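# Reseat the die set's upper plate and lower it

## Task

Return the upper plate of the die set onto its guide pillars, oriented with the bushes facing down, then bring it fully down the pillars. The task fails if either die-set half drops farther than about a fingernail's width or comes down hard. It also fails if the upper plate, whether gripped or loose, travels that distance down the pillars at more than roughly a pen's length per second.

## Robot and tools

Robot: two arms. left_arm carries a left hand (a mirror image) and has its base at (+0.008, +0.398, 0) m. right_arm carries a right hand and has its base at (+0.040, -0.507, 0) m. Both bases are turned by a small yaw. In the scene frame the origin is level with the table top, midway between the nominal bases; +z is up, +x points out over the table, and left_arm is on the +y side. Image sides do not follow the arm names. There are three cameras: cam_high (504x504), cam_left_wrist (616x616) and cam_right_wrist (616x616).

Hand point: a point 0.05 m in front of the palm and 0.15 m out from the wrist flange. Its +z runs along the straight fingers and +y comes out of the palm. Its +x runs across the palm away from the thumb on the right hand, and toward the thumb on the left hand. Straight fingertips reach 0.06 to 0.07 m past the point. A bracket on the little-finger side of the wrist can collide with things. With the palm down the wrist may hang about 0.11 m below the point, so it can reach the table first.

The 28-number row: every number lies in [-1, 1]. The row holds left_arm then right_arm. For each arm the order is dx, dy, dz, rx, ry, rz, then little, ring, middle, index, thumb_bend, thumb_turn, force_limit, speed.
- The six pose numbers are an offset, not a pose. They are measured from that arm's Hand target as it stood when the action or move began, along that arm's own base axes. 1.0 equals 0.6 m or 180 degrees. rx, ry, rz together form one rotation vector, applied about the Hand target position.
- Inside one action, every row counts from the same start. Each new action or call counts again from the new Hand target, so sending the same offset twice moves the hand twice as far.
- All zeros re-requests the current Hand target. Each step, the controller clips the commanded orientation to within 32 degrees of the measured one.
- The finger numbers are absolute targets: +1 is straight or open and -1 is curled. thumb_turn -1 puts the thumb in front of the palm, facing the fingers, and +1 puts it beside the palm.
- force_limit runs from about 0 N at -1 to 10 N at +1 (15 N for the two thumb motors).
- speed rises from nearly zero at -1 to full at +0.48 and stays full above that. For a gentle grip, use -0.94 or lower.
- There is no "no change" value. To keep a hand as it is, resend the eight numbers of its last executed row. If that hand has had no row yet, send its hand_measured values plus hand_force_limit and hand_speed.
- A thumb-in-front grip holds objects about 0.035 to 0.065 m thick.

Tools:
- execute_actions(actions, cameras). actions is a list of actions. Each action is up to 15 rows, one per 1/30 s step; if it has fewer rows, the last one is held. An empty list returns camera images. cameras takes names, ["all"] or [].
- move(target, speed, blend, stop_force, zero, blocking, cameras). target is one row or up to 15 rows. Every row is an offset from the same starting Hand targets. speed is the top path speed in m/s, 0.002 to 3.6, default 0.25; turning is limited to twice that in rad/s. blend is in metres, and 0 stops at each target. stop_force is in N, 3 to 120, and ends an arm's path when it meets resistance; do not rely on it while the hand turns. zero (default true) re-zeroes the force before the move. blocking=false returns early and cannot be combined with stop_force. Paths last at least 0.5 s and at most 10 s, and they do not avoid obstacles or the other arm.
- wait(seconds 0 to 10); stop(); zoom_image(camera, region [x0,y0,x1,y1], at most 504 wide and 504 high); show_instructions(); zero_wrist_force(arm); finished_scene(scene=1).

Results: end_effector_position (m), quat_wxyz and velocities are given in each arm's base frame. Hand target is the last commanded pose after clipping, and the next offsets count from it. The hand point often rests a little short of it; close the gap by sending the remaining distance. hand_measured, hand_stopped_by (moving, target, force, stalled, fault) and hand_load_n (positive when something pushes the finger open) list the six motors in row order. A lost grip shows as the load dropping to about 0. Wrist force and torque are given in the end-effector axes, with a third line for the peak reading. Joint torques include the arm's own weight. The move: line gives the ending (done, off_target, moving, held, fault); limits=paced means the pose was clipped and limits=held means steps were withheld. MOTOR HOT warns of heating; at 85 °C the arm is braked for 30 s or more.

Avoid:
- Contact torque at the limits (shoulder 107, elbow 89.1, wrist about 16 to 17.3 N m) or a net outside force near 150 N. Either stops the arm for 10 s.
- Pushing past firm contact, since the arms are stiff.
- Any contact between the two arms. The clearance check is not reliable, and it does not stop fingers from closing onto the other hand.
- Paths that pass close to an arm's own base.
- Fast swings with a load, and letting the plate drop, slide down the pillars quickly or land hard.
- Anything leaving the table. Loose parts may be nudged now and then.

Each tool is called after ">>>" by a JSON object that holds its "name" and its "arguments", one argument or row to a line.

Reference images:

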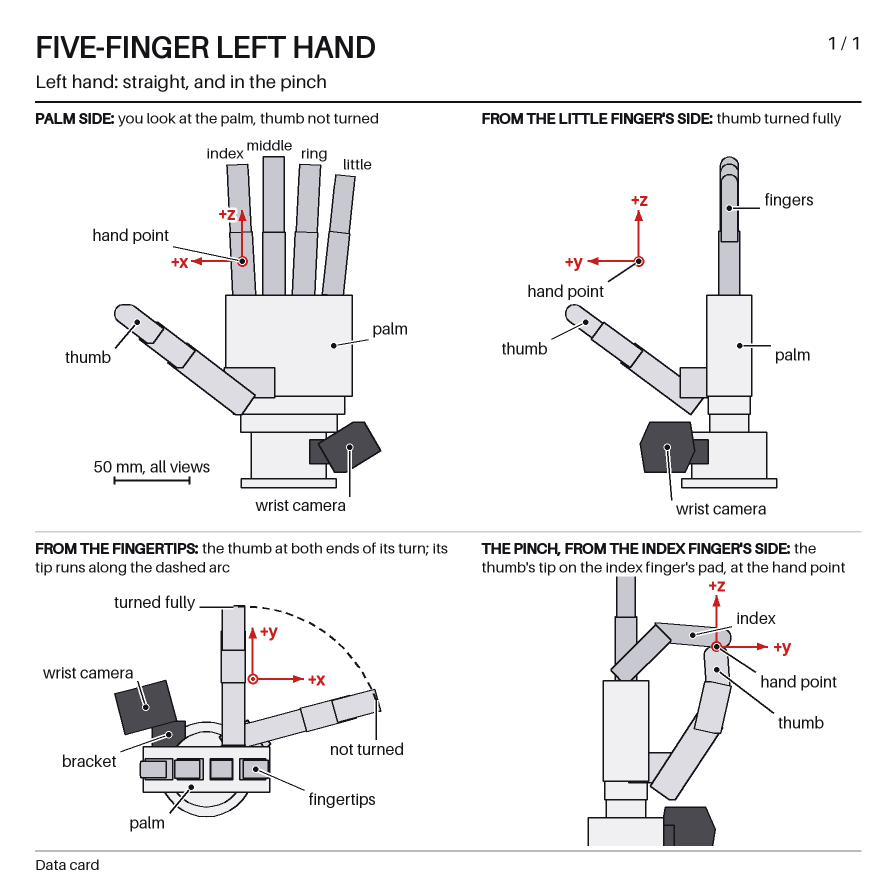

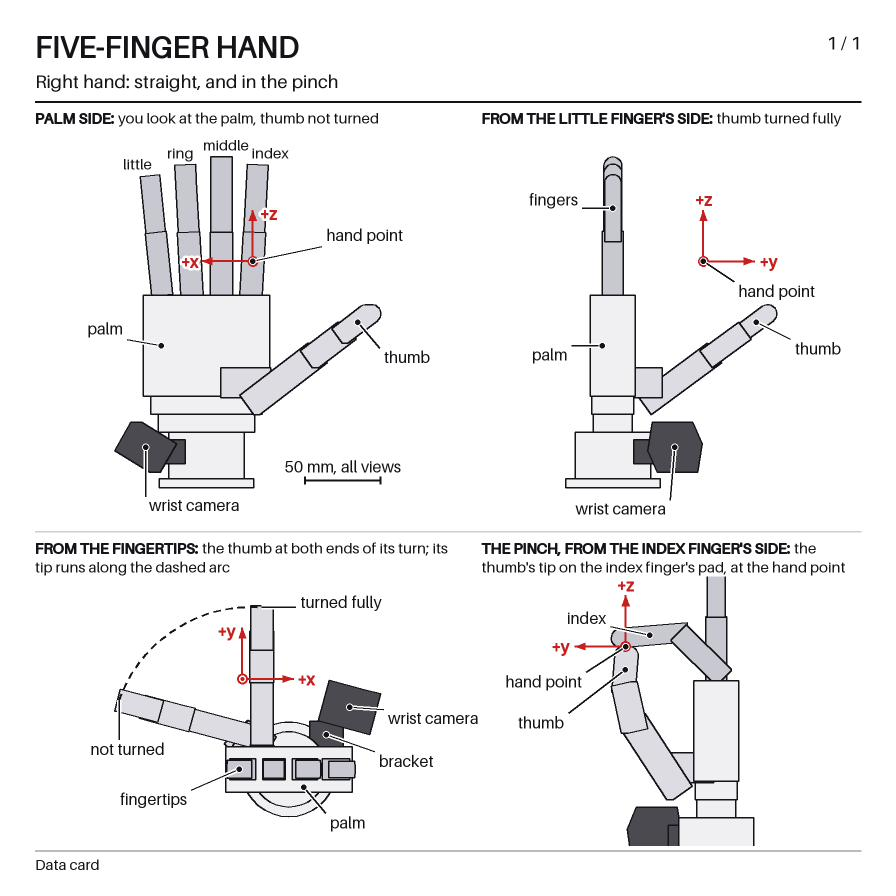

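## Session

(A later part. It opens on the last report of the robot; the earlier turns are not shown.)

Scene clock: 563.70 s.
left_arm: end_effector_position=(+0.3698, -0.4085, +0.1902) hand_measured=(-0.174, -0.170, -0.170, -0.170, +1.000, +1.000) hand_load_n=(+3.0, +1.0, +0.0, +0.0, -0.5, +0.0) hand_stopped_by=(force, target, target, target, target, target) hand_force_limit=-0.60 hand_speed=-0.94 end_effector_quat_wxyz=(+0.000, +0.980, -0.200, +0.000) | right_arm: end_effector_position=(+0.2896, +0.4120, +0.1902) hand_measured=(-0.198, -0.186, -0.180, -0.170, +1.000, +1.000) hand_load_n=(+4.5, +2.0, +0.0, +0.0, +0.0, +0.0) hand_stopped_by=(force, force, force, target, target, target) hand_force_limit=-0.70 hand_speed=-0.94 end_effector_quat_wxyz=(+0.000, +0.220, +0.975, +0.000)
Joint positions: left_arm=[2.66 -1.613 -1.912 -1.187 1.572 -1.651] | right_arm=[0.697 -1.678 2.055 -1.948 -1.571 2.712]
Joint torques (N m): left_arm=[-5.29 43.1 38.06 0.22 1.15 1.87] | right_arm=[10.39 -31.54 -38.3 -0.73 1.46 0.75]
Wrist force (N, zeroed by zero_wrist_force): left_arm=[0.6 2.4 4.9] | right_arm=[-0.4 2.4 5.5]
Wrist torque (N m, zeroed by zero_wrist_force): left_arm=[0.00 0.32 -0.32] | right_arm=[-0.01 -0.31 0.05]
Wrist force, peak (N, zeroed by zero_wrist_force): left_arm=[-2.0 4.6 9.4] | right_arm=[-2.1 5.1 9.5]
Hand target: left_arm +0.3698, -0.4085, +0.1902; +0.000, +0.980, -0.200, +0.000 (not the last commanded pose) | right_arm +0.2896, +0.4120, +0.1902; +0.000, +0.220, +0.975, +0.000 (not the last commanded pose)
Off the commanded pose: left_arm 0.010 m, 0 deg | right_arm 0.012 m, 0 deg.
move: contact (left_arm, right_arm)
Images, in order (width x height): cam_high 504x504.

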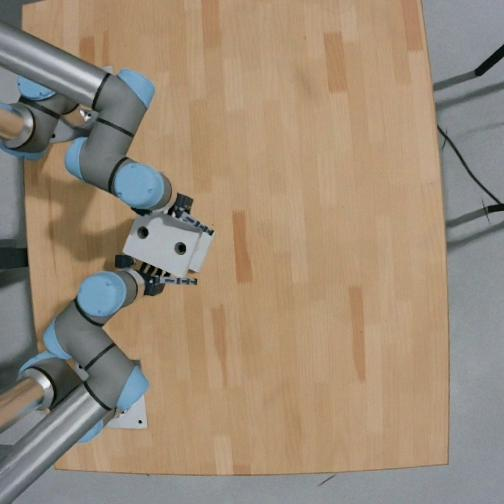

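>>> {"name": "move", "arguments": {
  "target": [
    [0,0,0.006,0,0,0,-0.24,-0.17,-0.17,-0.17,1,1,-0.6,-0.94,0,0,0.006,0,0,0,-0.25,-0.25,-0.25,-0.17,1,1,-0.7,-0.94],
    [0.0095,-0.001,0.006,0,0,0,-0.24,-0.17,-0.17,-0.17,1,1,-0.6,-0.94,0.0095,-0.001,0.006,0,0,0,-0.25,-0.25,-0.25,-0.17,1,1,-0.7,-0.94]
  ],
  "cameras": [],
  "speed": 0.03
}}

>>> {"name": "move", "arguments": {
  "target": [0,0,-0.02,0,0,0,-0.24,-0.17,-0.17,-0.17,1,1,-0.6,-0.94,0,0,-0.02,0,0,0,-0.25,-0.25,-0.25,-0.17,1,1,-0.7,-0.94],
  "cameras": ["cam_high"],
  "speed": 0.01,
  "stop_force": 3
}}

>>> {"name": "zoom_image", "arguments": {
  "camera": "cam_high",
  "region": [168, 234, 194, 260]
}}

>>> {"name": "zoom_image", "arguments": {
  "camera": "cam_high",
  "region": [130, 220, 156, 246]
}}

Scene clock: 576.43 s.
left_arm: end_effector_position=(+0.3754, -0.4091, +0.1938) hand_measured=(-0.174, -0.170, -0.170, -0.170, +1.000, +1.000) hand_load_n=(+3.0, +2.5, +0.0, +1.5, +0.0, +0.0) hand_stopped_by=(force, target, target, target, target, target) hand_force_limit=-0.60 hand_speed=-0.94 end_effector_quat_wxyz=(+0.000, +0.980, -0.200, +0.000) | right_arm: end_effector_position=(+0.2953, +0.4114, +0.1938) hand_measured=(-0.198, -0.186, -0.180, -0.170, +1.000, +1.000) hand_load_n=(+1.5, +2.5, +5.0, +5.0, +0.0, +0.0) hand_stopped_by=(force, force, force, target, target, target) hand_force_limit=-0.70 hand_speed=-0.94 end_effector_quat_wxyz=(+0.000, +0.220, +0.975, +0.000)
Joint positions: left_arm=[2.664 -1.62 -1.894 -1.197 1.572 -1.646] | right_arm=[0.687 -1.674 2.043 -1.939 -1.571 2.702]
Joint torques (N m): left_arm=[5.78 11.08 42.33 1.15 0.9 1.98] | right_arm=[-6.88 -9.47 -43.07 -6.29 -0.72 -0.95]
Wrist force (N, zeroed by zero_wrist_force): left_arm=[-3.5 -0.1 7.6] | right_arm=[-3.5 -0.8 10.0]
Wrist torque (N m, zeroed by zero_wrist_force): left_arm=[0.01 0.34 -0.09] | right_arm=[-0.09 -0.20 0.09]
Wrist force, peak (N, zeroed by zero_wrist_force): left_arm=[1.0 4.7 8.7] | right_arm=[0.5 4.5 10.6]
Hand target: left_arm +0.3755, -0.4091, +0.1938; +0.000, +0.980, -0.200, +0.000 | right_arm +0.2953, +0.4114, +0.1938; +0.000, +0.220, +0.975, +0.000
Off the commanded pose: left_arm 0.000 m, 0 deg | right_arm 0.000 m, 0 deg.
move: done
No camera images: "cameras" was empty.

Scene clock: 577.97 s.
left_arm: end_effector_position=(+0.3756, -0.4091, +0.1909) hand_measured=(-0.174, -0.170, -0.170, -0.170, +1.000, +1.000) hand_load_n=(+3.0, +0.5, +0.0, +0.0, +0.0, +0.0) hand_stopped_by=(force, target, target, target, target, target) hand_force_limit=-0.60 hand_speed=-0.94 end_effector_quat_wxyz=(+0.000, +0.980, -0.200, +0.001) | right_arm: end_effector_position=(+0.2954, +0.4114, +0.1911) hand_measured=(-0.198, -0.186, -0.180, -0.170, +1.000, +1.000) hand_load_n=(+3.5, +3.0, +1.5, +0.5, +0.0, +0.0) hand_stopped_by=(force, force, force, target, target, target) hand_force_limit=-0.70 hand_speed=-0.94 end_effector_quat_wxyz=(+0.000, +0.220, +0.975, +0.000)
Joint positions: left_arm=[2.664 -1.623 -1.899 -1.189 1.572 -1.646] | right_arm=[0.687 -1.672 2.048 -1.947 -1.571 2.702]
Joint torques (N m): left_arm=[5.8 43.84 38.58 0.34 0.91 1.8] | right_arm=[-7.33 -32.81 -39.34 -1.03 1.95 -0.94]
Wrist force (N, zeroed by zero_wrist_force): left_arm=[0.2 1.4 4.0] | right_arm=[-0.9 1.8 6.4]
Wrist torque (N m, zeroed by zero_wrist_force): left_arm=[0.02 0.25 -0.24] | right_arm=[0.01 -0.32 0.02]
Wrist force, peak (N, zeroed by zero_wrist_force): left_arm=[-3.5 -0.1 8.5] | right_arm=[-3.5 -1.0 10.7]
Hand target: left_arm +0.3756, -0.4091, +0.1909; +0.000, +0.980, -0.200, +0.001 (not the last commanded pose) | right_arm +0.2954, +0.4114, +0.1911; +0.000, +0.220, +0.975, +0.000 (not the last commanded pose)
Off the commanded pose: left_arm 0.009 m, 0 deg | right_arm 0.009 m, 0 deg.
move: contact (left_arm, right_arm)
Images, in order (width x height): cam_high 504x504.

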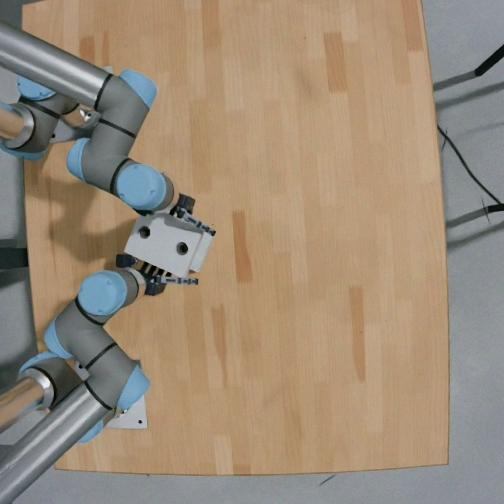

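Scaled by 19.385 from the camera's 504x504 image, which has a finer 720x720 frame.

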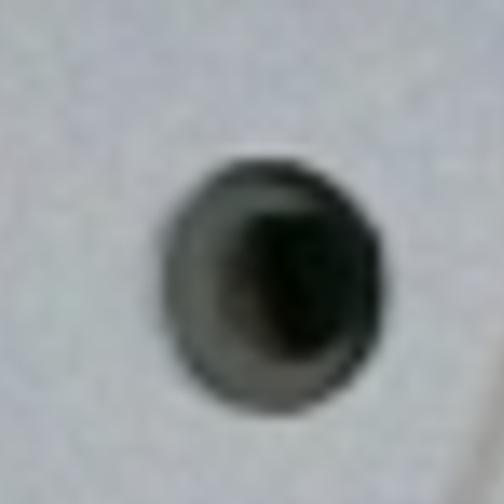

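Scaled by 19.385 from the camera's 504x504 image, which has a finer 720x720 frame.

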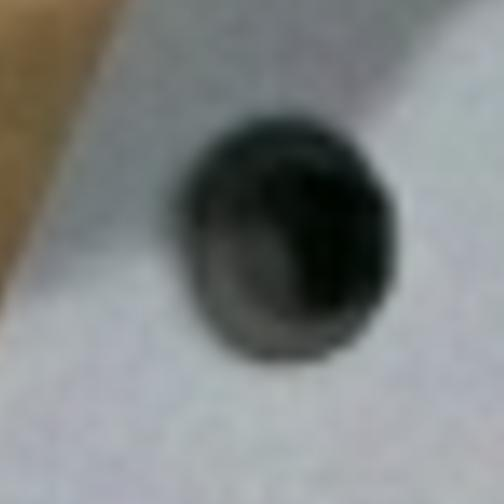

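>>> {"name": "move", "arguments": {
  "target": [-0.0017,-0.0022,0,0,0,0,-0.24,-0.17,-0.17,-0.17,1,1,-0.6,-0.94,-0.0017,-0.0022,0,0,0,0,-0.25,-0.25,-0.25,-0.17,1,1,-0.7,-0.94],
  "cameras": [],
  "speed": 0.01
}}

>>> {"name": "move", "arguments": {
  "target": [-0.0017,-0.0022,0,0,0,0,-0.24,-0.17,-0.17,-0.17,1,1,-0.6,-0.94,-0.0017,-0.0022,0,0,0,0,-0.25,-0.25,-0.25,-0.17,1,1,-0.7,-0.94],
  "cameras": [],
  "speed": 0.01
}}

Scene clock: 592.73 s.
left_arm: end_effector_position=(+0.3746, -0.4104, +0.1910) hand_measured=(-0.174, -0.170, -0.170, -0.170, +1.000, +1.000) hand_load_n=(+3.0, +1.0, +0.0, +0.0, +0.0, +0.0) hand_stopped_by=(force, target, target, target, target, target) hand_force_limit=-0.60 hand_speed=-0.94 end_effector_quat_wxyz=(+0.000, +0.980, -0.200, +0.001) | right_arm: end_effector_position=(+0.2944, +0.4101, +0.1911) hand_measured=(-0.198, -0.186, -0.180, -0.170, +1.000, +1.000) hand_load_n=(+3.0, +3.0, +2.5, +1.0, +0.0, +0.0) hand_stopped_by=(force, force, force, target, target, target) hand_force_limit=-0.70 hand_speed=-0.94 end_effector_quat_wxyz=(+0.000, +0.220, +0.975, +0.000)
Joint positions: left_arm=[2.661 -1.623 -1.899 -1.189 1.572 -1.65] | right_arm=[0.686 -1.676 2.052 -1.946 -1.571 2.701]
Joint torques (N m): left_arm=[-4.8 11.09 38.92 0.41 0.85 -1.94] | right_arm=[-7.26 -32.6 -11.08 -0.85 1.81 -1.02]
Wrist force (N, zeroed by zero_wrist_force): left_arm=[-0.6 4.0 4.9] | right_arm=[-0.9 4.8 7.5]
Wrist torque (N m, zeroed by zero_wrist_force): left_arm=[0.05 0.30 -0.38] | right_arm=[0.09 -0.27 0.18]
Wrist force, peak (N, zeroed by zero_wrist_force): left_arm=[-0.4 3.9 5.4] | right_arm=[-0.6 4.6 8.0]
Hand target: left_arm +0.3745, -0.4104, +0.1909; +0.000, +0.980, -0.200, +0.001 | right_arm +0.2943, +0.4101, +0.1911; +0.000, +0.220, +0.975, +0.000
Off the commanded pose: left_arm 0.000 m, 0 deg | right_arm 0.000 m, 0 deg.
move: done
No camera images: "cameras" was empty.

Scene clock: 593.43 s.
left_arm: end_effector_position=(+0.3735, -0.4117, +0.1909) hand_measured=(-0.174, -0.170, -0.170, -0.170, +1.000, +1.000) hand_load_n=(+3.5, +1.5, +0.0, +0.0, +0.0, +0.0) hand_stopped_by=(force, target, target, target, target, target) hand_force_limit=-0.60 hand_speed=-0.94 end_effector_quat_wxyz=(+0.000, +0.980, -0.200, +0.001) | right_arm: end_effector_position=(+0.2933, +0.4088, +0.1911) hand_measured=(-0.198, -0.186, -0.180, -0.170, +1.000, +1.000) hand_load_n=(+3.0, +3.0, +3.0, +1.0, +0.0, +0.0) hand_stopped_by=(force, force, force, target, target, target) hand_force_limit=-0.70 hand_speed=-0.94 end_effector_quat_wxyz=(+0.000, +0.220, +0.975, +0.000)
Joint positions: left_arm=[2.657 -1.624 -1.899 -1.189 1.572 -1.653] | right_arm=[0.685 -1.68 2.055 -1.946 -1.571 2.7]
Joint torques (N m): left_arm=[-5.18 11.41 38.93 0.46 0.86 -1.96] | right_arm=[-11.65 -33.72 -11.19 -0.45 1.62 -1.14]
Wrist force (N, zeroed by zero_wrist_force): left_arm=[-1.1 3.8 4.5] | right_arm=[-0.9 5.0 6.8]
Wrist torque (N m, zeroed by zero_wrist_force): left_arm=[0.04 0.34 -0.40] | right_arm=[0.11 -0.27 0.20]
Wrist force, peak (N, zeroed by zero_wrist_force): left_arm=[-0.7 3.9 5.9] | right_arm=[-0.8 4.9 7.9]
Hand target: left_arm +0.3735, -0.4118, +0.1909; +0.000, +0.980, -0.200, +0.001 | right_arm +0.2933, +0.4088, +0.1911; +0.000, +0.220, +0.975, +0.000
Off the commanded pose: left_arm 0.000 m, 0 deg | right_arm 0.000 m, 0 deg.
move: done
No camera images: "cameras" was empty.

>>> {"name": "wait", "arguments": {
  "seconds": 0.1,
  "cameras": ["all"]
}}

>>> {"name": "zoom_image", "arguments": {
  "camera": "cam_high",
  "region": [120, 190, 220, 290]
}}

>>> {"name": "zoom_image", "arguments": {
  "camera": "cam_high",
  "region": [168, 234, 194, 260]
}}

>>> {"name": "zoom_image", "arguments": {
  "camera": "cam_high",
  "region": [130, 220, 156, 246]
}}

>>> {"name": "zoom_image", "arguments": {
  "camera": "cam_right_wrist",
  "region": [330, 140, 550, 420]
}}

>>> {"name": "zoom_image", "arguments": {
  "camera": "cam_left_wrist",
  "region": [80, 120, 300, 420]
}}

Scene clock: 597.43 s.
left_arm: end_effector_position=(+0.3735, -0.4118, +0.1909) hand_measured=(-0.174, -0.170, -0.170, -0.170, +1.000, +1.000) hand_load_n=(+3.0, +1.5, +0.0, +0.0, +0.0, +0.0) hand_stopped_by=(force, target, target, target, target, target) hand_force_limit=-0.60 hand_speed=-0.94 end_effector_quat_wxyz=(+0.000, +0.980, -0.200, +0.001) | right_arm: end_effector_position=(+0.2933, +0.4088, +0.1911) hand_measured=(-0.198, -0.186, -0.180, -0.170, +1.000, +1.000) hand_load_n=(+2.5, +3.0, +3.0, +1.5, +0.0, +0.0) hand_stopped_by=(force, force, force, target, target, target) hand_force_limit=-0.70 hand_speed=-0.94 end_effector_quat_wxyz=(+0.000, +0.220, +0.975, +0.000)
Joint positions: left_arm=[2.657 -1.624 -1.899 -1.189 1.572 -1.653] | right_arm=[0.685 -1.68 2.055 -1.946 -1.571 2.7]
Joint torques (N m): left_arm=[-4.89 11.12 39.1 0.5 1.1 -1.99] | right_arm=[-10.31 -32.7 -10.52 -0.78 1.61 -0.89]
Wrist force (N, zeroed by zero_wrist_force): left_arm=[-0.8 4.0 5.4] | right_arm=[-0.9 4.9 8.0]
Wrist torque (N m, zeroed by zero_wrist_force): left_arm=[0.03 0.30 -0.38] | right_arm=[0.09 -0.28 0.21]
Wrist force, peak (N, zeroed by zero_wrist_force): left_arm=[-1.1 4.1 5.8] | right_arm=[-0.6 5.2 8.1]
Hand target: left_arm +0.3735, -0.4118, +0.1909; +0.000, +0.980, -0.200, +0.001 | right_arm +0.2933, +0.4088, +0.1911; +0.000, +0.220, +0.975, +0.000
Off the commanded pose: left_arm 0.000 m, 0 deg | right_arm 0.000 m, 0 deg.
wait: 0.10 s; at rest from the start

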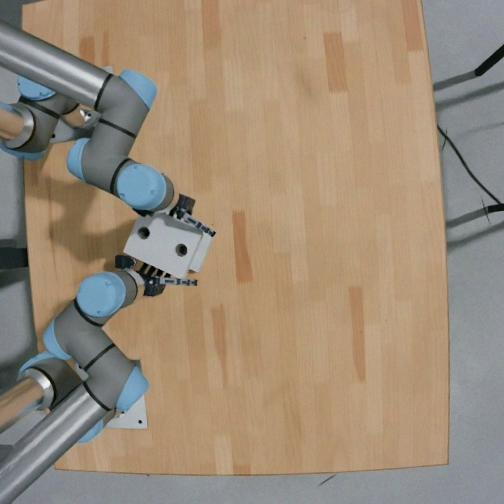

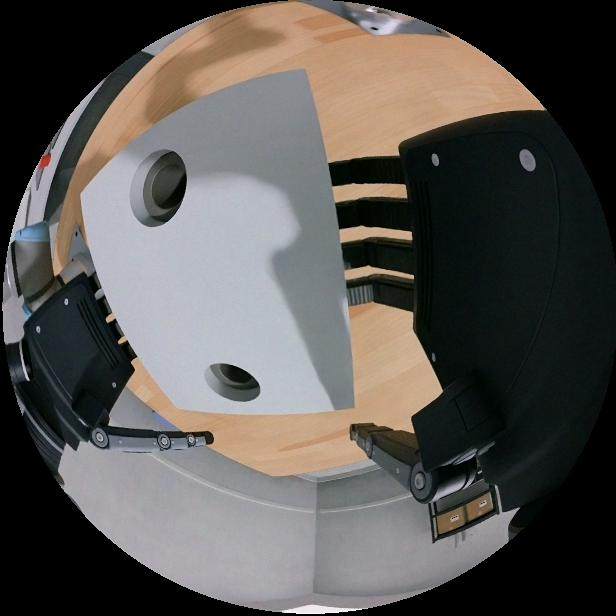

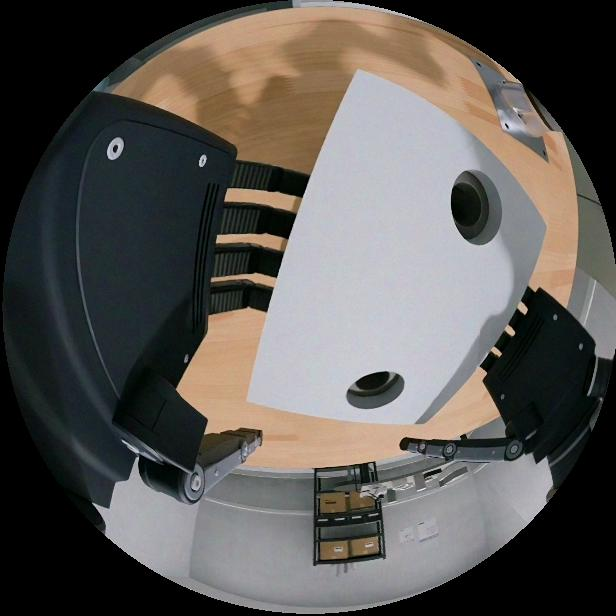

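Scaled by 5.040 from the camera's 504x504 image, which has a finer 720x720 frame.

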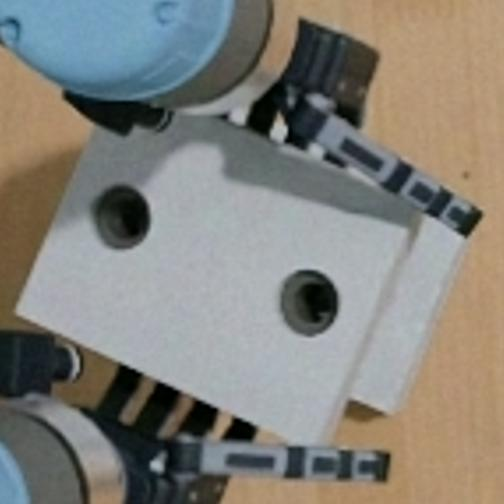

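Scaled by 19.385 from the camera's 504x504 image, which has a finer 720x720 frame.

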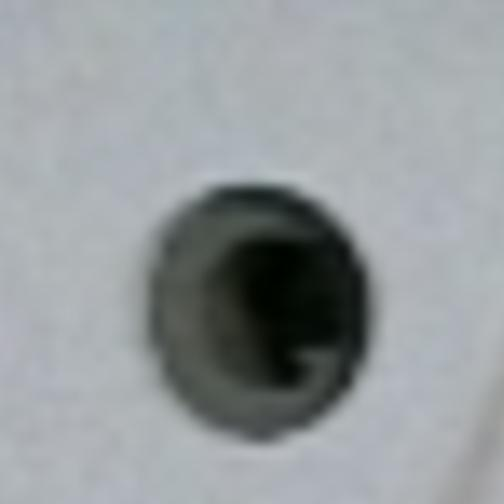

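Scaled by 19.385 from the camera's 504x504 image, which has a finer 720x720 frame.

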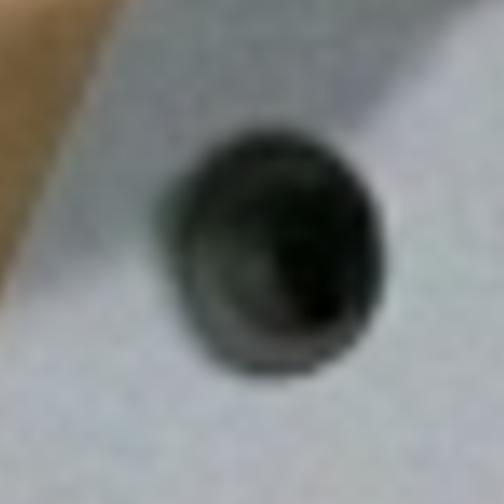

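Scaled by 1.800 from the camera's 616x616 image, which has a finer 880x880 frame.

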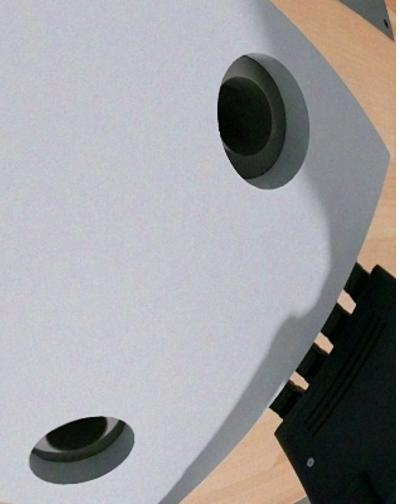

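Scaled by 1.680 from the camera's 616x616 image, which has a finer 880x880 frame.

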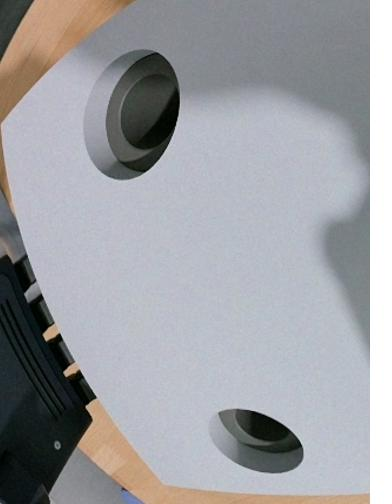

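>>> {"name": "move", "arguments": {
  "target": [0.0003,0.006,0,0,0,0,-0.24,-0.17,-0.17,-0.17,1,1,-0.6,-0.94,0.0003,0.006,0,0,0,0,-0.25,-0.25,-0.25,-0.17,1,1,-0.7,-0.94],
  "cameras": ["cam_high"],
  "speed": 0.01
}}

>>> {"name": "zoom_image", "arguments": {
  "camera": "cam_high",
  "region": [168, 234, 194, 260]
}}

>>> {"name": "zoom_image", "arguments": {
  "camera": "cam_high",
  "region": [130, 220, 156, 246]
}}

Scene clock: 626.60 s.
left_arm: end_effector_position=(+0.3737, -0.4082, +0.1909) hand_measured=(-0.174, -0.170, -0.170, -0.170, +1.000, +1.000) hand_load_n=(+3.5, +1.0, +0.0, +0.0, +0.0, +0.0) hand_stopped_by=(force, target, target, target, target, target) hand_force_limit=-0.60 hand_speed=-0.94 end_effector_quat_wxyz=(+0.000, +0.980, -0.200, +0.001) | right_arm: end_effector_position=(+0.2935, +0.4123, +0.1911) hand_measured=(-0.198, -0.186, -0.180, -0.170, +1.000, +1.000) hand_load_n=(+3.5, +3.0, +2.0, +0.5, +0.0, +0.0) hand_stopped_by=(force, force, force, target, target, target) hand_force_limit=-0.70 hand_speed=-0.94 end_effector_quat_wxyz=(+0.000, +0.220, +0.975, +0.000)
Joint positions: left_arm=[2.664 -1.619 -1.904 -1.189 1.572 -1.646] | right_arm=[0.691 -1.672 2.048 -1.947 -1.571 2.707]
Joint torques (N m): left_arm=[3.84 44.26 7.79 4.66 1.09 1.81] | right_arm=[7.33 -6.85 -41.95 -6.59 2.01 0.51]
Wrist force (N, zeroed by zero_wrist_force): left_arm=[1.5 -0.2 4.7] | right_arm=[1.7 -2.2 5.9]
Wrist torque (N m, zeroed by zero_wrist_force): left_arm=[0.03 0.38 -0.18] | right_arm=[-0.14 -0.26 -0.29]
Wrist force, peak (N, zeroed by zero_wrist_force): left_arm=[-0.7 4.0 5.9] | right_arm=[-0.8 5.0 8.2]
Hand target: left_arm +0.3737, -0.4082, +0.1909; +0.000, +0.980, -0.200, +0.001 | right_arm +0.2935, +0.4124, +0.1911; +0.000, +0.220, +0.975, +0.000
Off the commanded pose: left_arm 0.000 m, 0 deg | right_arm 0.000 m, 0 deg.
move: done
Images, in order (width x height): cam_high 504x504.

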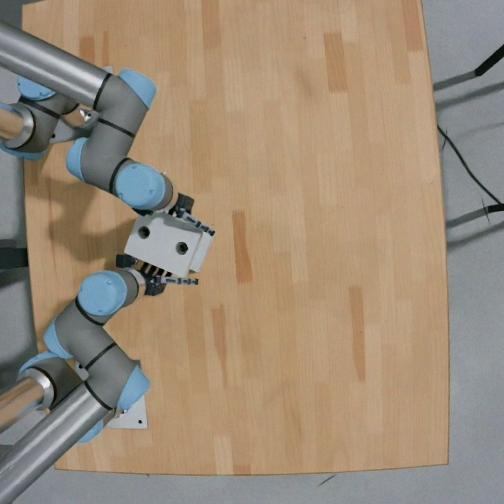

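Scaled by 19.385 from the camera's 504x504 image, which has a finer 720x720 frame.

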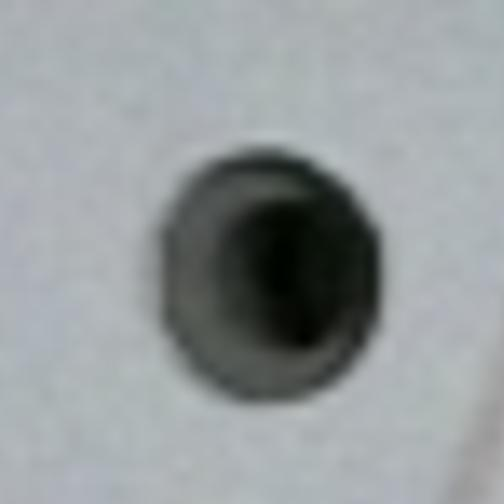

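Scaled by 19.385 from the camera's 504x504 image, which has a finer 720x720 frame.

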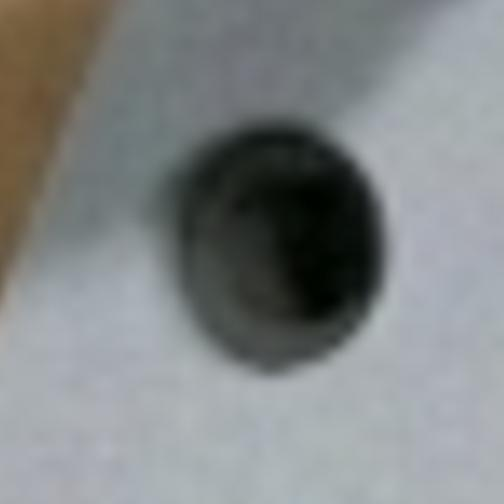

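>>> {"name": "move", "arguments": {
  "target": [0.0025,-0.0001,0,0,0,0,-0.24,-0.17,-0.17,-0.17,1,1,-0.6,-0.94,0.0025,-0.0001,0,0,0,0,-0.25,-0.25,-0.25,-0.17,1,1,-0.7,-0.94],
  "speed": 0.01
}}

>>> {"name": "move", "arguments": {
  "target": [0.0025,-0.0001,0,0,0,0,-0.24,-0.17,-0.17,-0.17,1,1,-0.6,-0.94,0.0025,-0.0001,0,0,0,0,-0.25,-0.25,-0.25,-0.17,1,1,-0.7,-0.94],
  "speed": 0.01
}}

>>> {"name": "move", "arguments": {
  "target": [-0.0075,0.0003,0,0,0,0,-0.24,-0.17,-0.17,-0.17,1,1,-0.6,-0.94,-0.0075,0.0003,0,0,0,0,-0.25,-0.25,-0.25,-0.17,1,1,-0.7,-0.94],
  "speed": 0.01
}}

>>> {"name": "move", "arguments": {
  "target": [-0.0025,0.0001,0,0,0,0,-0.24,-0.17,-0.17,-0.17,1,1,-0.6,-0.94,-0.0025,0.0001,0,0,0,0,-0.25,-0.25,-0.25,-0.17,1,1,-0.7,-0.94],
  "speed": 0.01
}}

>>> {"name": "move", "arguments": {
  "target": [-0.0025,0.0001,0,0,0,0,-0.24,-0.17,-0.17,-0.17,1,1,-0.6,-0.94,-0.0025,0.0001,0,0,0,0,-0.25,-0.25,-0.25,-0.17,1,1,-0.7,-0.94],
  "speed": 0.01,
  "cameras": ["cam_high"]
}}

>>> {"name": "zoom_image", "arguments": {
  "camera": "cam_high",
  "region": [168, 234, 194, 260]
}}

>>> {"name": "zoom_image", "arguments": {
  "camera": "cam_high",
  "region": [130, 220, 156, 246]
}}

Scene clock: 640.73 s.
left_arm: end_effector_position=(+0.3752, -0.4082, +0.1909) hand_measured=(-0.174, -0.170, -0.170, -0.170, +1.000, +1.000) hand_load_n=(+3.0, +1.0, +0.0, +0.0, +0.0, +0.0) hand_stopped_by=(force, target, target, target, target, target) hand_force_limit=-0.60 hand_speed=-0.94 end_effector_quat_wxyz=(+0.000, +0.980, -0.200, +0.001) | right_arm: end_effector_position=(+0.2950, +0.4123, +0.1911) hand_measured=(-0.198, -0.186, -0.180, -0.170, +1.000, +1.000) hand_load_n=(+3.0, +3.0, +2.0, +0.5, +0.0, +0.0) hand_stopped_by=(force, force, force, target, target, target) hand_force_limit=-0.70 hand_speed=-0.94 end_effector_quat_wxyz=(+0.000, +0.220, +0.975, +0.000)
Joint positions: left_arm=[2.665 -1.621 -1.902 -1.189 1.572 -1.645] | right_arm=[0.689 -1.67 2.047 -1.947 -1.571 2.704]
Joint torques (N m): left_arm=[6.27 10.84 39.29 0.71 -1.33 1.83] | right_arm=[-7.36 -7.15 -39.29 -5.99 2.18 -0.83]
Wrist force (N, zeroed by zero_wrist_force): left_arm=[-1.2 -0.6 4.3] | right_arm=[-0.2 -1.5 5.7]
Wrist torque (N m, zeroed by zero_wrist_force): left_arm=[0.03 0.28 -0.11] | right_arm=[-0.11 -0.28 -0.11]
Wrist force, peak (N, zeroed by zero_wrist_force): left_arm=[2.1 -0.2 5.9] | right_arm=[2.1 -2.5 6.9]
Hand target: left_arm +0.3752, -0.4082, +0.1909; +0.000, +0.980, -0.200, +0.001 | right_arm +0.2950, +0.4123, +0.1911; +0.000, +0.220, +0.975, +0.000
Off the commanded pose: left_arm 0.000 m, 0 deg | right_arm 0.000 m, 0 deg.
move: done

Scene clock: 641.43 s.
left_arm: end_effector_position=(+0.3767, -0.4083, +0.1909) hand_measured=(-0.174, -0.170, -0.170, -0.170, +1.000, +1.000) hand_load_n=(+3.5, +0.5, +0.0, +0.0, +0.0, +0.0) hand_stopped_by=(force, target, target, target, target, target) hand_force_limit=-0.60 hand_speed=-0.94 end_effector_quat_wxyz=(+0.000, +0.980, -0.200, +0.001) | right_arm: end_effector_position=(+0.2965, +0.4123, +0.1911) hand_measured=(-0.198, -0.186, -0.180, -0.170, +1.000, +1.000) hand_load_n=(+3.0, +3.0, +2.0, +0.0, +0.0, +0.0) hand_stopped_by=(force, force, force, target, target, target) hand_force_limit=-0.70 hand_speed=-0.94 end_effector_quat_wxyz=(+0.000, +0.220, +0.975, +0.000)
Joint positions: left_arm=[2.667 -1.624 -1.899 -1.189 1.572 -1.644] | right_arm=[0.687 -1.668 2.045 -1.947 -1.571 2.702]
Joint torques (N m): left_arm=[5.98 11.17 38.6 0.59 -1.4 2.04] | right_arm=[-6.82 -6.51 -40.65 -6.05 2 -1.01]
Wrist force (N, zeroed by zero_wrist_force): left_arm=[-1.3 -0.8 3.9] | right_arm=[-0.6 -1.4 6.1]
Wrist torque (N m, zeroed by zero_wrist_force): left_arm=[0.02 0.22 -0.09] | right_arm=[-0.12 -0.30 -0.09]
Wrist force, peak (N, zeroed by zero_wrist_force): left_arm=[-1.4 -0.7 5.0] | right_arm=[-0.6 -1.6 6.9]
Hand target: left_arm +0.3767, -0.4083, +0.1909; +0.000, +0.980, -0.200, +0.001 | right_arm +0.2965, +0.4123, +0.1911; +0.000, +0.220, +0.975, +0.000
Off the commanded pose: left_arm 0.000 m, 0 deg | right_arm 0.000 m, 0 deg.
move: done

Scene clock: 642.17 s.
left_arm: end_effector_position=(+0.3723, -0.4081, +0.1909) hand_measured=(-0.174, -0.170, -0.170, -0.170, +1.000, +1.000) hand_load_n=(+3.0, +1.5, +0.0, +0.0, +0.0, +0.0) hand_stopped_by=(force, target, target, target, target, target) hand_force_limit=-0.60 hand_speed=-0.94 end_effector_quat_wxyz=(+0.000, +0.980, -0.200, +0.001) | right_arm: end_effector_position=(+0.2921, +0.4124, +0.1911) hand_measured=(-0.198, -0.186, -0.180, -0.170, +1.000, +1.000) hand_load_n=(+2.5, +3.0, +2.5, +0.0, +0.0, +0.0) hand_stopped_by=(force, force, force, target, target, target) hand_force_limit=-0.70 hand_speed=-0.94 end_effector_quat_wxyz=(+0.000, +0.220, +0.975, +0.000)
Joint positions: left_arm=[2.663 -1.616 -1.907 -1.189 1.572 -1.648] | right_arm=[0.694 -1.674 2.05 -1.947 -1.571 2.709]
Joint torques (N m): left_arm=[-5.02 44.15 9.15 4.71 -1.29 -1.94] | right_arm=[7.35 -33.85 -10.87 -0.74 2.2 0.53]
Wrist force (N, zeroed by zero_wrist_force): left_arm=[2.0 3.8 5.3] | right_arm=[0.7 4.4 6.1]
Wrist torque (N m, zeroed by zero_wrist_force): left_arm=[-0.03 0.30 -0.39] | right_arm=[0.09 -0.26 0.06]
Wrist force, peak (N, zeroed by zero_wrist_force): left_arm=[1.7 4.1 6.3] | right_arm=[0.6 4.2 7.8]
Hand target: left_arm +0.3722, -0.4081, +0.1909; +0.000, +0.980, -0.200, +0.001 | right_arm +0.2920, +0.4124, +0.1911; +0.000, +0.220, +0.975, +0.000
Off the commanded pose: left_arm 0.000 m, 0 deg | right_arm 0.000 m, 0 deg.
move: done

Scene clock: 642.87 s.
left_arm: end_effector_position=(+0.3707, -0.4080, +0.1909) hand_measured=(-0.174, -0.170, -0.170, -0.170, +1.000, +1.000) hand_load_n=(+2.5, +2.0, +0.0, +0.5, +0.0, +0.0) hand_stopped_by=(force, target, target, target, target, target) hand_force_limit=-0.60 hand_speed=-0.94 end_effector_quat_wxyz=(+0.000, +0.980, -0.200, +0.001) | right_arm: end_effector_position=(+0.2905, +0.4125, +0.1911) hand_measured=(-0.198, -0.186, -0.180, -0.170, +1.000, +1.000) hand_load_n=(+3.5, +3.5, +2.0, +0.0, +0.0, +0.0) hand_stopped_by=(force, force, force, target, target, target) hand_force_limit=-0.70 hand_speed=-0.94 end_effector_quat_wxyz=(+0.000, +0.220, +0.975, +0.000)
Joint positions: left_arm=[2.661 -1.613 -1.91 -1.188 1.572 -1.649] | right_arm=[0.696 -1.676 2.052 -1.946 -1.571 2.711]
Joint torques (N m): left_arm=[-5.03 44.62 8.83 4.69 -1.11 -1.94] | right_arm=[7.69 -31.97 -10.8 -0.69 2.3 0.42]
Wrist force (N, zeroed by zero_wrist_force): left_arm=[1.7 4.3 6.2] | right_arm=[0.5 4.6 7.2]
Wrist torque (N m, zeroed by zero_wrist_force): left_arm=[0.02 0.34 -0.45] | right_arm=[0.08 -0.27 0.06]
Wrist force, peak (N, zeroed by zero_wrist_force): left_arm=[2.2 4.0 7.1] | right_arm=[0.5 4.6 7.2]
Hand target: left_arm +0.3707, -0.4080, +0.1909; +0.000, +0.980, -0.200, +0.001 | right_arm +0.2905, +0.4125, +0.1911; +0.000, +0.220, +0.975, +0.000
Off the commanded pose: left_arm 0.000 m, 0 deg | right_arm 0.000 m, 0 deg.
move: done

Scene clock: 643.57 s.
left_arm: end_effector_position=(+0.3692, -0.4080, +0.1909) hand_measured=(-0.174, -0.170, -0.170, -0.170, +1.000, +1.000) hand_load_n=(+2.5, +2.0, +0.0, +0.5, -0.5, +0.0) hand_stopped_by=(force, target, target, target, target, target) hand_force_limit=-0.60 hand_speed=-0.94 end_effector_quat_wxyz=(+0.000, +0.980, -0.200, +0.001) | right_arm: end_effector_position=(+0.2890, +0.4125, +0.1911) hand_measured=(-0.198, -0.186, -0.180, -0.170, +1.000, +1.000) hand_load_n=(+3.5, +3.0, +2.0, +0.0, -0.5, +0.0) hand_stopped_by=(force, force, force, target, target, target) hand_force_limit=-0.70 hand_speed=-0.94 end_effector_quat_wxyz=(+0.000, +0.220, +0.975, +0.000)
Joint positions: left_arm=[2.66 -1.61 -1.913 -1.188 1.572 -1.65] | right_arm=[0.699 -1.678 2.053 -1.946 -1.571 2.714]
Joint torques (N m): left_arm=[-5.14 44.65 9.03 5.07 -0.86 -2.06] | right_arm=[10.07 -33.09 -10.99 -0.65 2.3 1.09]
Wrist force (N, zeroed by zero_wrist_force): left_arm=[0.7 4.2 6.7] | right_arm=[-0.1 4.4 7.0]
Wrist torque (N m, zeroed by zero_wrist_force): left_arm=[0.00 0.35 -0.40] | right_arm=[0.06 -0.32 0.12]
Wrist force, peak (N, zeroed by zero_wrist_force): left_arm=[0.7 4.2 6.7] | right_arm=[-0.2 4.8 7.1]
Hand target: left_arm +0.3692, -0.4080, +0.1909; +0.000, +0.980, -0.200, +0.001 | right_arm +0.2890, +0.4126, +0.1911; +0.000, +0.220, +0.975, +0.000
Off the commanded pose: left_arm 0.000 m, 0 deg | right_arm 0.000 m, 0 deg.
move: done
Images, in order (width x height): cam_high 504x504.

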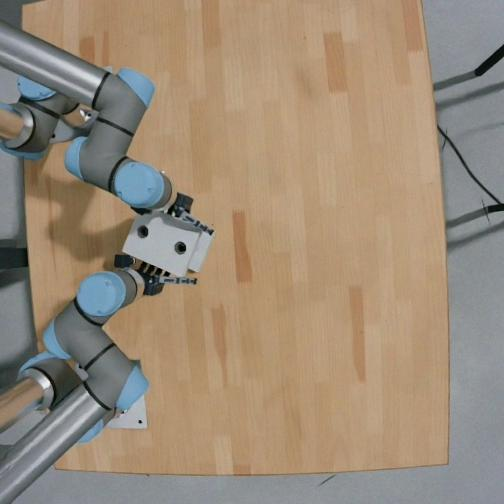

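Scaled by 19.385 from the camera's 504x504 image, which has a finer 720x720 frame.

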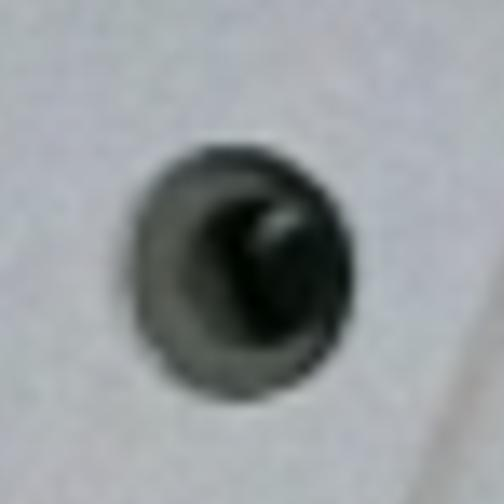

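Scaled by 19.385 from the camera's 504x504 image, which has a finer 720x720 frame.

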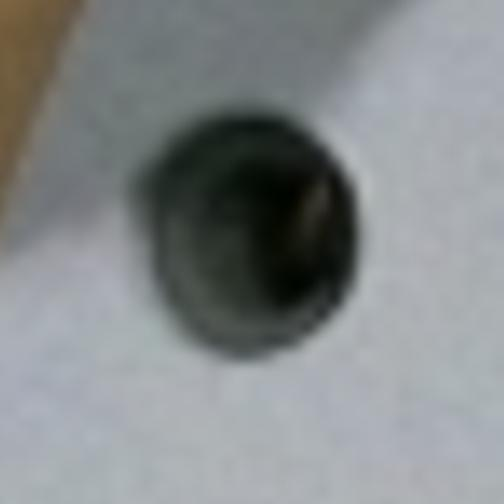

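>>> {"name": "move", "arguments": {
  "target": [0.0035,-0.0035,0,0,0,0,-0.24,-0.17,-0.17,-0.17,1,1,-0.6,-0.94,0.0035,-0.0035,0,0,0,0,-0.25,-0.25,-0.25,-0.17,1,1,-0.7,-0.94],
  "speed": 0.01,
  "cameras": ["cam_high"]
}}

>>> {"name": "zoom_image", "arguments": {
  "camera": "cam_high",
  "region": [168, 234, 194, 260]
}}

>>> {"name": "zoom_image", "arguments": {
  "camera": "cam_high",
  "region": [130, 220, 156, 246]
}}

Scene clock: 653.03 s.
left_arm: end_effector_position=(+0.3712, -0.4100, +0.1909) hand_measured=(-0.174, -0.170, -0.170, -0.170, +1.000, +1.000) hand_load_n=(+2.5, +1.5, +0.0, +0.5, +0.0, +0.0) hand_stopped_by=(force, target, target, target, target, target) hand_force_limit=-0.60 hand_speed=-0.94 end_effector_quat_wxyz=(+0.000, +0.980, -0.200, +0.001) | right_arm: end_effector_position=(+0.2910, +0.4105, +0.1911) hand_measured=(-0.198, -0.186, -0.180, -0.170, +1.000, +1.000) hand_load_n=(+2.5, +3.0, +3.0, +1.0, +0.0, +0.0) hand_stopped_by=(force, force, force, target, target, target) hand_force_limit=-0.70 hand_speed=-0.94 end_effector_quat_wxyz=(+0.000, +0.220, +0.975, +0.000)
Joint positions: left_arm=[2.658 -1.617 -1.906 -1.189 1.572 -1.652] | right_arm=[0.692 -1.68 2.055 -1.946 -1.571 2.707]
Joint torques (N m): left_arm=[-5.2 10.35 40.5 0.98 0.53 -2.01] | right_arm=[-7.32 -33.51 -11.44 -0.72 2.11 -0.95]
Wrist force (N, zeroed by zero_wrist_force): left_arm=[-3.7 1.0 5.3] | right_arm=[-1.0 4.6 7.8]
Wrist torque (N m, zeroed by zero_wrist_force): left_arm=[0.01 0.21 -0.24] | right_arm=[0.08 -0.30 0.19]
Wrist force, peak (N, zeroed by zero_wrist_force): left_arm=[-0.7 3.9 7.2] | right_arm=[-1.0 4.6 7.8]
Hand target: left_arm +0.3713, -0.4101, +0.1909; +0.000, +0.980, -0.200, +0.001 | right_arm +0.2911, +0.4105, +0.1911; +0.000, +0.220, +0.975, +0.000
Off the commanded pose: left_arm 0.000 m, 0 deg | right_arm 0.000 m, 0 deg.
move: done
Images, in order (width x height): cam_high 504x504.

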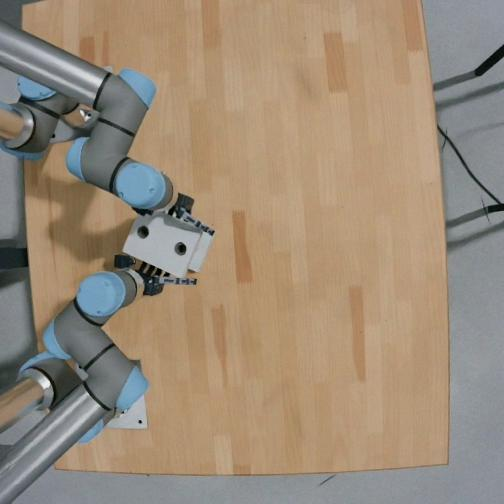

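Scaled by 19.385 from the camera's 504x504 image, which has a finer 720x720 frame.

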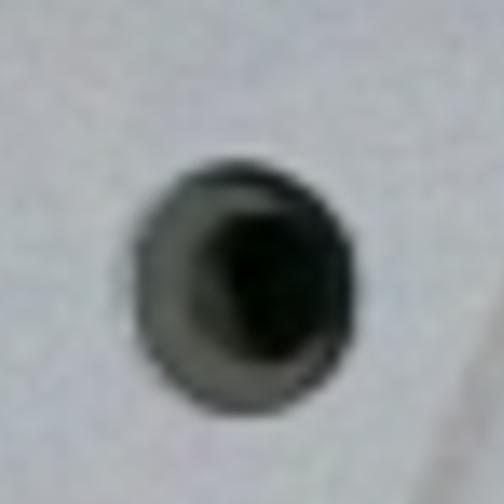

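Scaled by 19.385 from the camera's 504x504 image, which has a finer 720x720 frame.

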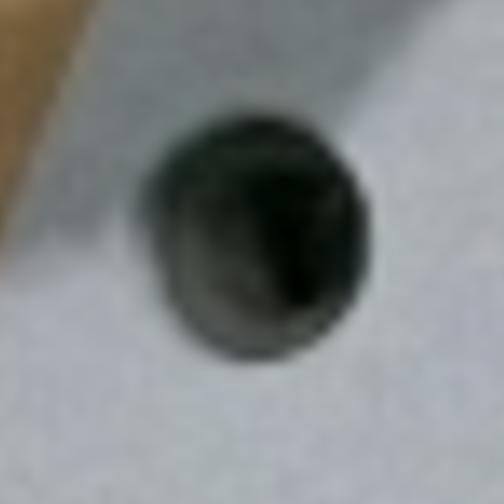

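>>> {"name": "move", "arguments": {
  "target": [0,0,-0.003,0,0,0,-0.24,-0.17,-0.17,-0.17,1,1,-0.6,-0.94,0,0,-0.003,0,0,0,-0.25,-0.25,-0.25,-0.17,1,1,-0.7,-0.94],
  "speed": 0.01
}}

Scene clock: 657.87 s.
left_arm: end_effector_position=(+0.3713, -0.4101, +0.1892) hand_measured=(-0.174, -0.170, -0.170, -0.170, +1.000, +1.000) hand_load_n=(+2.5, +0.5, +0.0, +0.0, +0.0, +0.0) hand_stopped_by=(force, target, target, target, target, target) hand_force_limit=-0.60 hand_speed=-0.94 end_effector_quat_wxyz=(+0.000, +0.980, -0.200, +0.001) | right_arm: end_effector_position=(+0.2911, +0.4105, +0.1893) hand_measured=(-0.198, -0.186, -0.180, -0.170, +1.000, +1.000) hand_load_n=(+4.0, +1.0, +0.0, +0.0, +0.0, +0.0) hand_stopped_by=(force, force, force, target, target, target) hand_force_limit=-0.70 hand_speed=-0.94 end_effector_quat_wxyz=(+0.000, +0.220, +0.975, +0.000)
Joint positions: left_arm=[2.658 -1.619 -1.909 -1.184 1.572 -1.652] | right_arm=[0.691 -1.678 2.058 -1.951 -1.571 2.707]
Joint torques (N m): left_arm=[-5.04 10.31 8.16 5.26 1.21 -1.92] | right_arm=[-7.78 -6.26 -10.04 -5.46 1.83 -1.03]
Wrist force (N, zeroed by zero_wrist_force): left_arm=[-0.5 1.3 3.1] | right_arm=[0.9 0.1 4.1]
Wrist torque (N m, zeroed by zero_wrist_force): left_arm=[0.02 0.20 -0.25] | right_arm=[-0.05 -0.23 -0.08]
Wrist force, peak (N, zeroed by zero_wrist_force): left_arm=[-4.4 1.3 5.0] | right_arm=[-1.2 5.1 8.1]
Hand target: left_arm +0.3713, -0.4101, +0.1891; +0.000, +0.980, -0.200, +0.001 | right_arm +0.2911, +0.4105, +0.1893; +0.000, +0.220, +0.975, +0.000
Off the commanded pose: left_arm 0.000 m, 0 deg | right_arm 0.000 m, 0 deg.
move: done

>>> {"name": "move", "arguments": {
  "target": [0.0017,0,0.003,0,0,0,-0.24,-0.17,-0.17,-0.17,1,1,-0.6,-0.94,0.0017,0,0.003,0,0,0,-0.25,-0.25,-0.25,-0.17,1,1,-0.7,-0.94],
  "speed": 0.01
}}

>>> {"name": "move", "arguments": {
  "target": [0.0017,0,0,0,0,0,-0.24,-0.17,-0.17,-0.17,1,1,-0.6,-0.94,0.0017,0,0,0,0,0,-0.25,-0.25,-0.25,-0.17,1,1,-0.7,-0.94],
  "speed": 0.01
}}

>>> {"name": "move", "arguments": {
  "target": [0.0017,0,0,0,0,0,-0.24,-0.17,-0.17,-0.17,1,1,-0.6,-0.94,0.0017,0,0,0,0,0,-0.25,-0.25,-0.25,-0.17,1,1,-0.7,-0.94],
  "speed": 0.01,
  "cameras": ["cam_high"]
}}

>>> {"name": "zoom_image", "arguments": {
  "camera": "cam_high",
  "region": [168, 234, 194, 260]
}}

>>> {"name": "zoom_image", "arguments": {
  "camera": "cam_high",
  "region": [130, 220, 156, 246]
}}

Scene clock: 666.50 s.
left_arm: end_effector_position=(+0.3723, -0.4101, +0.1909) hand_measured=(-0.174, -0.170, -0.170, -0.170, +1.000, +1.000) hand_load_n=(+3.0, +1.5, +0.0, +0.0, +0.0, +0.0) hand_stopped_by=(force, target, target, target, target, target) hand_force_limit=-0.60 hand_speed=-0.94 end_effector_quat_wxyz=(+0.000, +0.980, -0.200, +0.001) | right_arm: end_effector_position=(+0.2921, +0.4104, +0.1910) hand_measured=(-0.198, -0.186, -0.180, -0.170, +1.000, +1.000) hand_load_n=(+3.5, +3.0, +1.0, +0.5, +0.0, +0.0) hand_stopped_by=(force, force, force, target, target, target) hand_force_limit=-0.70 hand_speed=-0.94 end_effector_quat_wxyz=(+0.000, +0.220, +0.975, +0.000)
Joint positions: left_arm=[2.659 -1.619 -1.904 -1.189 1.572 -1.651] | right_arm=[0.69 -1.678 2.054 -1.946 -1.571 2.705]
Joint torques (N m): left_arm=[1.69 10.79 38.94 0.44 0.74 1.74] | right_arm=[-6.69 -31.01 -40.47 -1.37 1.78 -0.93]
Wrist force (N, zeroed by zero_wrist_force): left_arm=[-0.2 -0.2 4.9] | right_arm=[0.5 -2.0 6.3]
Wrist torque (N m, zeroed by zero_wrist_force): left_arm=[0.07 0.30 -0.16] | right_arm=[-0.13 -0.25 -0.20]
Wrist force, peak (N, zeroed by zero_wrist_force): left_arm=[-0.2 -0.4 5.1] | right_arm=[0.5 -2.0 6.3]
Hand target: left_arm +0.3723, -0.4101, +0.1909; +0.000, +0.980, -0.200, +0.001 | right_arm +0.2921, +0.4105, +0.1911; +0.000, +0.220, +0.975, +0.000
Off the commanded pose: left_arm 0.000 m, 0 deg | right_arm 0.000 m, 0 deg.
move: done

Scene clock: 667.20 s.
left_arm: end_effector_position=(+0.3733, -0.4101, +0.1909) hand_measured=(-0.174, -0.170, -0.170, -0.170, +1.000, +1.000) hand_load_n=(+3.0, +1.5, +0.0, +0.0, +0.0, +0.0) hand_stopped_by=(force, target, target, target, target, target) hand_force_limit=-0.60 hand_speed=-0.94 end_effector_quat_wxyz=(+0.000, +0.980, -0.200, +0.001) | right_arm: end_effector_position=(+0.2931, +0.4104, +0.1911) hand_measured=(-0.198, -0.186, -0.180, -0.170, +1.000, +1.000) hand_load_n=(+3.5, +3.0, +2.0, +0.0, +0.0, +0.0) hand_stopped_by=(force, force, force, target, target, target) hand_force_limit=-0.70 hand_speed=-0.94 end_effector_quat_wxyz=(+0.000, +0.220, +0.975, +0.000)
Joint positions: left_arm=[2.66 -1.621 -1.902 -1.189 1.572 -1.65] | right_arm=[0.688 -1.677 2.052 -1.946 -1.571 2.704]
Joint torques (N m): left_arm=[1.76 10.99 38.92 0.37 0.48 1.65] | right_arm=[-6.19 -7.13 -41.25 -5.62 1.54 -1.13]
Wrist force (N, zeroed by zero_wrist_force): left_arm=[-0.4 -0.3 5.0] | right_arm=[0.5 -1.9 6.4]
Wrist torque (N m, zeroed by zero_wrist_force): left_arm=[0.05 0.32 -0.16] | right_arm=[-0.13 -0.27 -0.18]
Wrist force, peak (N, zeroed by zero_wrist_force): left_arm=[0.2 0.0 5.5] | right_arm=[0.4 -1.8 7.0]
Hand target: left_arm +0.3733, -0.4101, +0.1909; +0.000, +0.980, -0.200, +0.001 | right_arm +0.2931, +0.4105, +0.1911; +0.000, +0.220, +0.975, +0.000
Off the commanded pose: left_arm 0.000 m, 0 deg | right_arm 0.000 m, 0 deg.
move: done

Scene clock: 667.90 s.
left_arm: end_effector_position=(+0.3743, -0.4101, +0.1909) hand_measured=(-0.174, -0.170, -0.170, -0.170, +1.000, +1.000) hand_load_n=(+3.0, +1.5, +0.0, +0.0, +0.0, +0.0) hand_stopped_by=(force, target, target, target, target, target) hand_force_limit=-0.60 hand_speed=-0.94 end_effector_quat_wxyz=(+0.000, +0.980, -0.200, +0.001) | right_arm: end_effector_position=(+0.2941, +0.4105, +0.1911) hand_measured=(-0.198, -0.186, -0.180, -0.170, +1.000, +1.000) hand_load_n=(+3.5, +3.5, +2.0, +0.0, +0.0, +0.0) hand_stopped_by=(force, force, force, target, target, target) hand_force_limit=-0.70 hand_speed=-0.94 end_effector_quat_wxyz=(+0.000, +0.220, +0.975, +0.000)
Joint positions: left_arm=[2.661 -1.623 -1.9 -1.189 1.572 -1.649] | right_arm=[0.687 -1.676 2.051 -1.946 -1.571 2.702]
Joint torques (N m): left_arm=[2.17 11.78 39.11 0.36 0.35 1.78] | right_arm=[-11.85 -6.84 -41 -6.43 1.62 -1.08]
Wrist force (N, zeroed by zero_wrist_force): left_arm=[-0.3 -0.4 4.3] | right_arm=[1.1 -1.7 5.7]
Wrist torque (N m, zeroed by zero_wrist_force): left_arm=[0.04 0.33 -0.16] | right_arm=[-0.10 -0.30 -0.19]
Wrist force, peak (N, zeroed by zero_wrist_force): left_arm=[0.0 -0.3 5.4] | right_arm=[0.6 -1.9 6.7]
Hand target: left_arm +0.3744, -0.4101, +0.1909; +0.000, +0.980, -0.200, +0.001 | right_arm +0.2942, +0.4105, +0.1911; +0.000, +0.220, +0.975, +0.000
Off the commanded pose: left_arm 0.000 m, 0 deg | right_arm 0.000 m, 0 deg.
move: done
Images, in order (width x height): cam_high 504x504.

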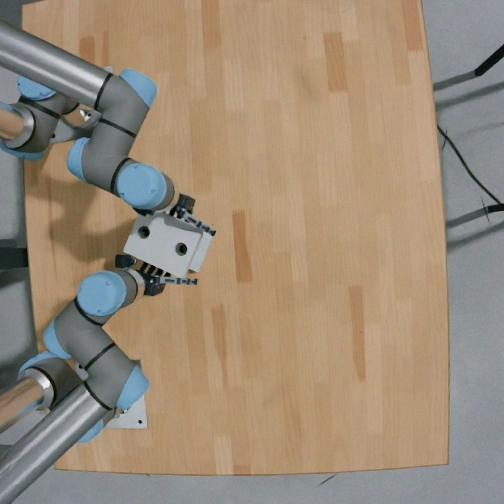

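Scaled by 19.385 from the camera's 504x504 image, which has a finer 720x720 frame.

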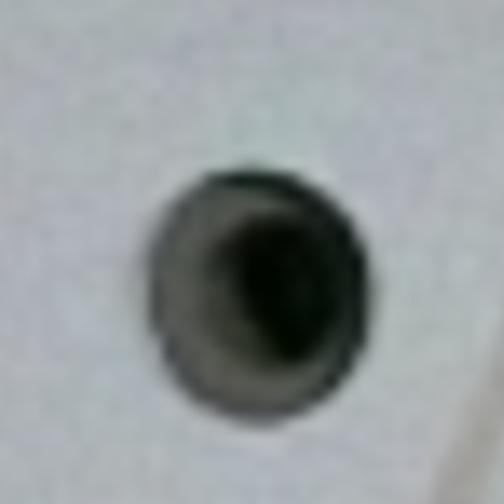

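Scaled by 19.385 from the camera's 504x504 image, which has a finer 720x720 frame.

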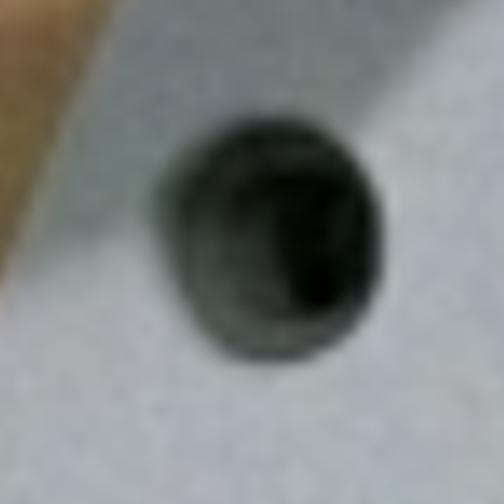

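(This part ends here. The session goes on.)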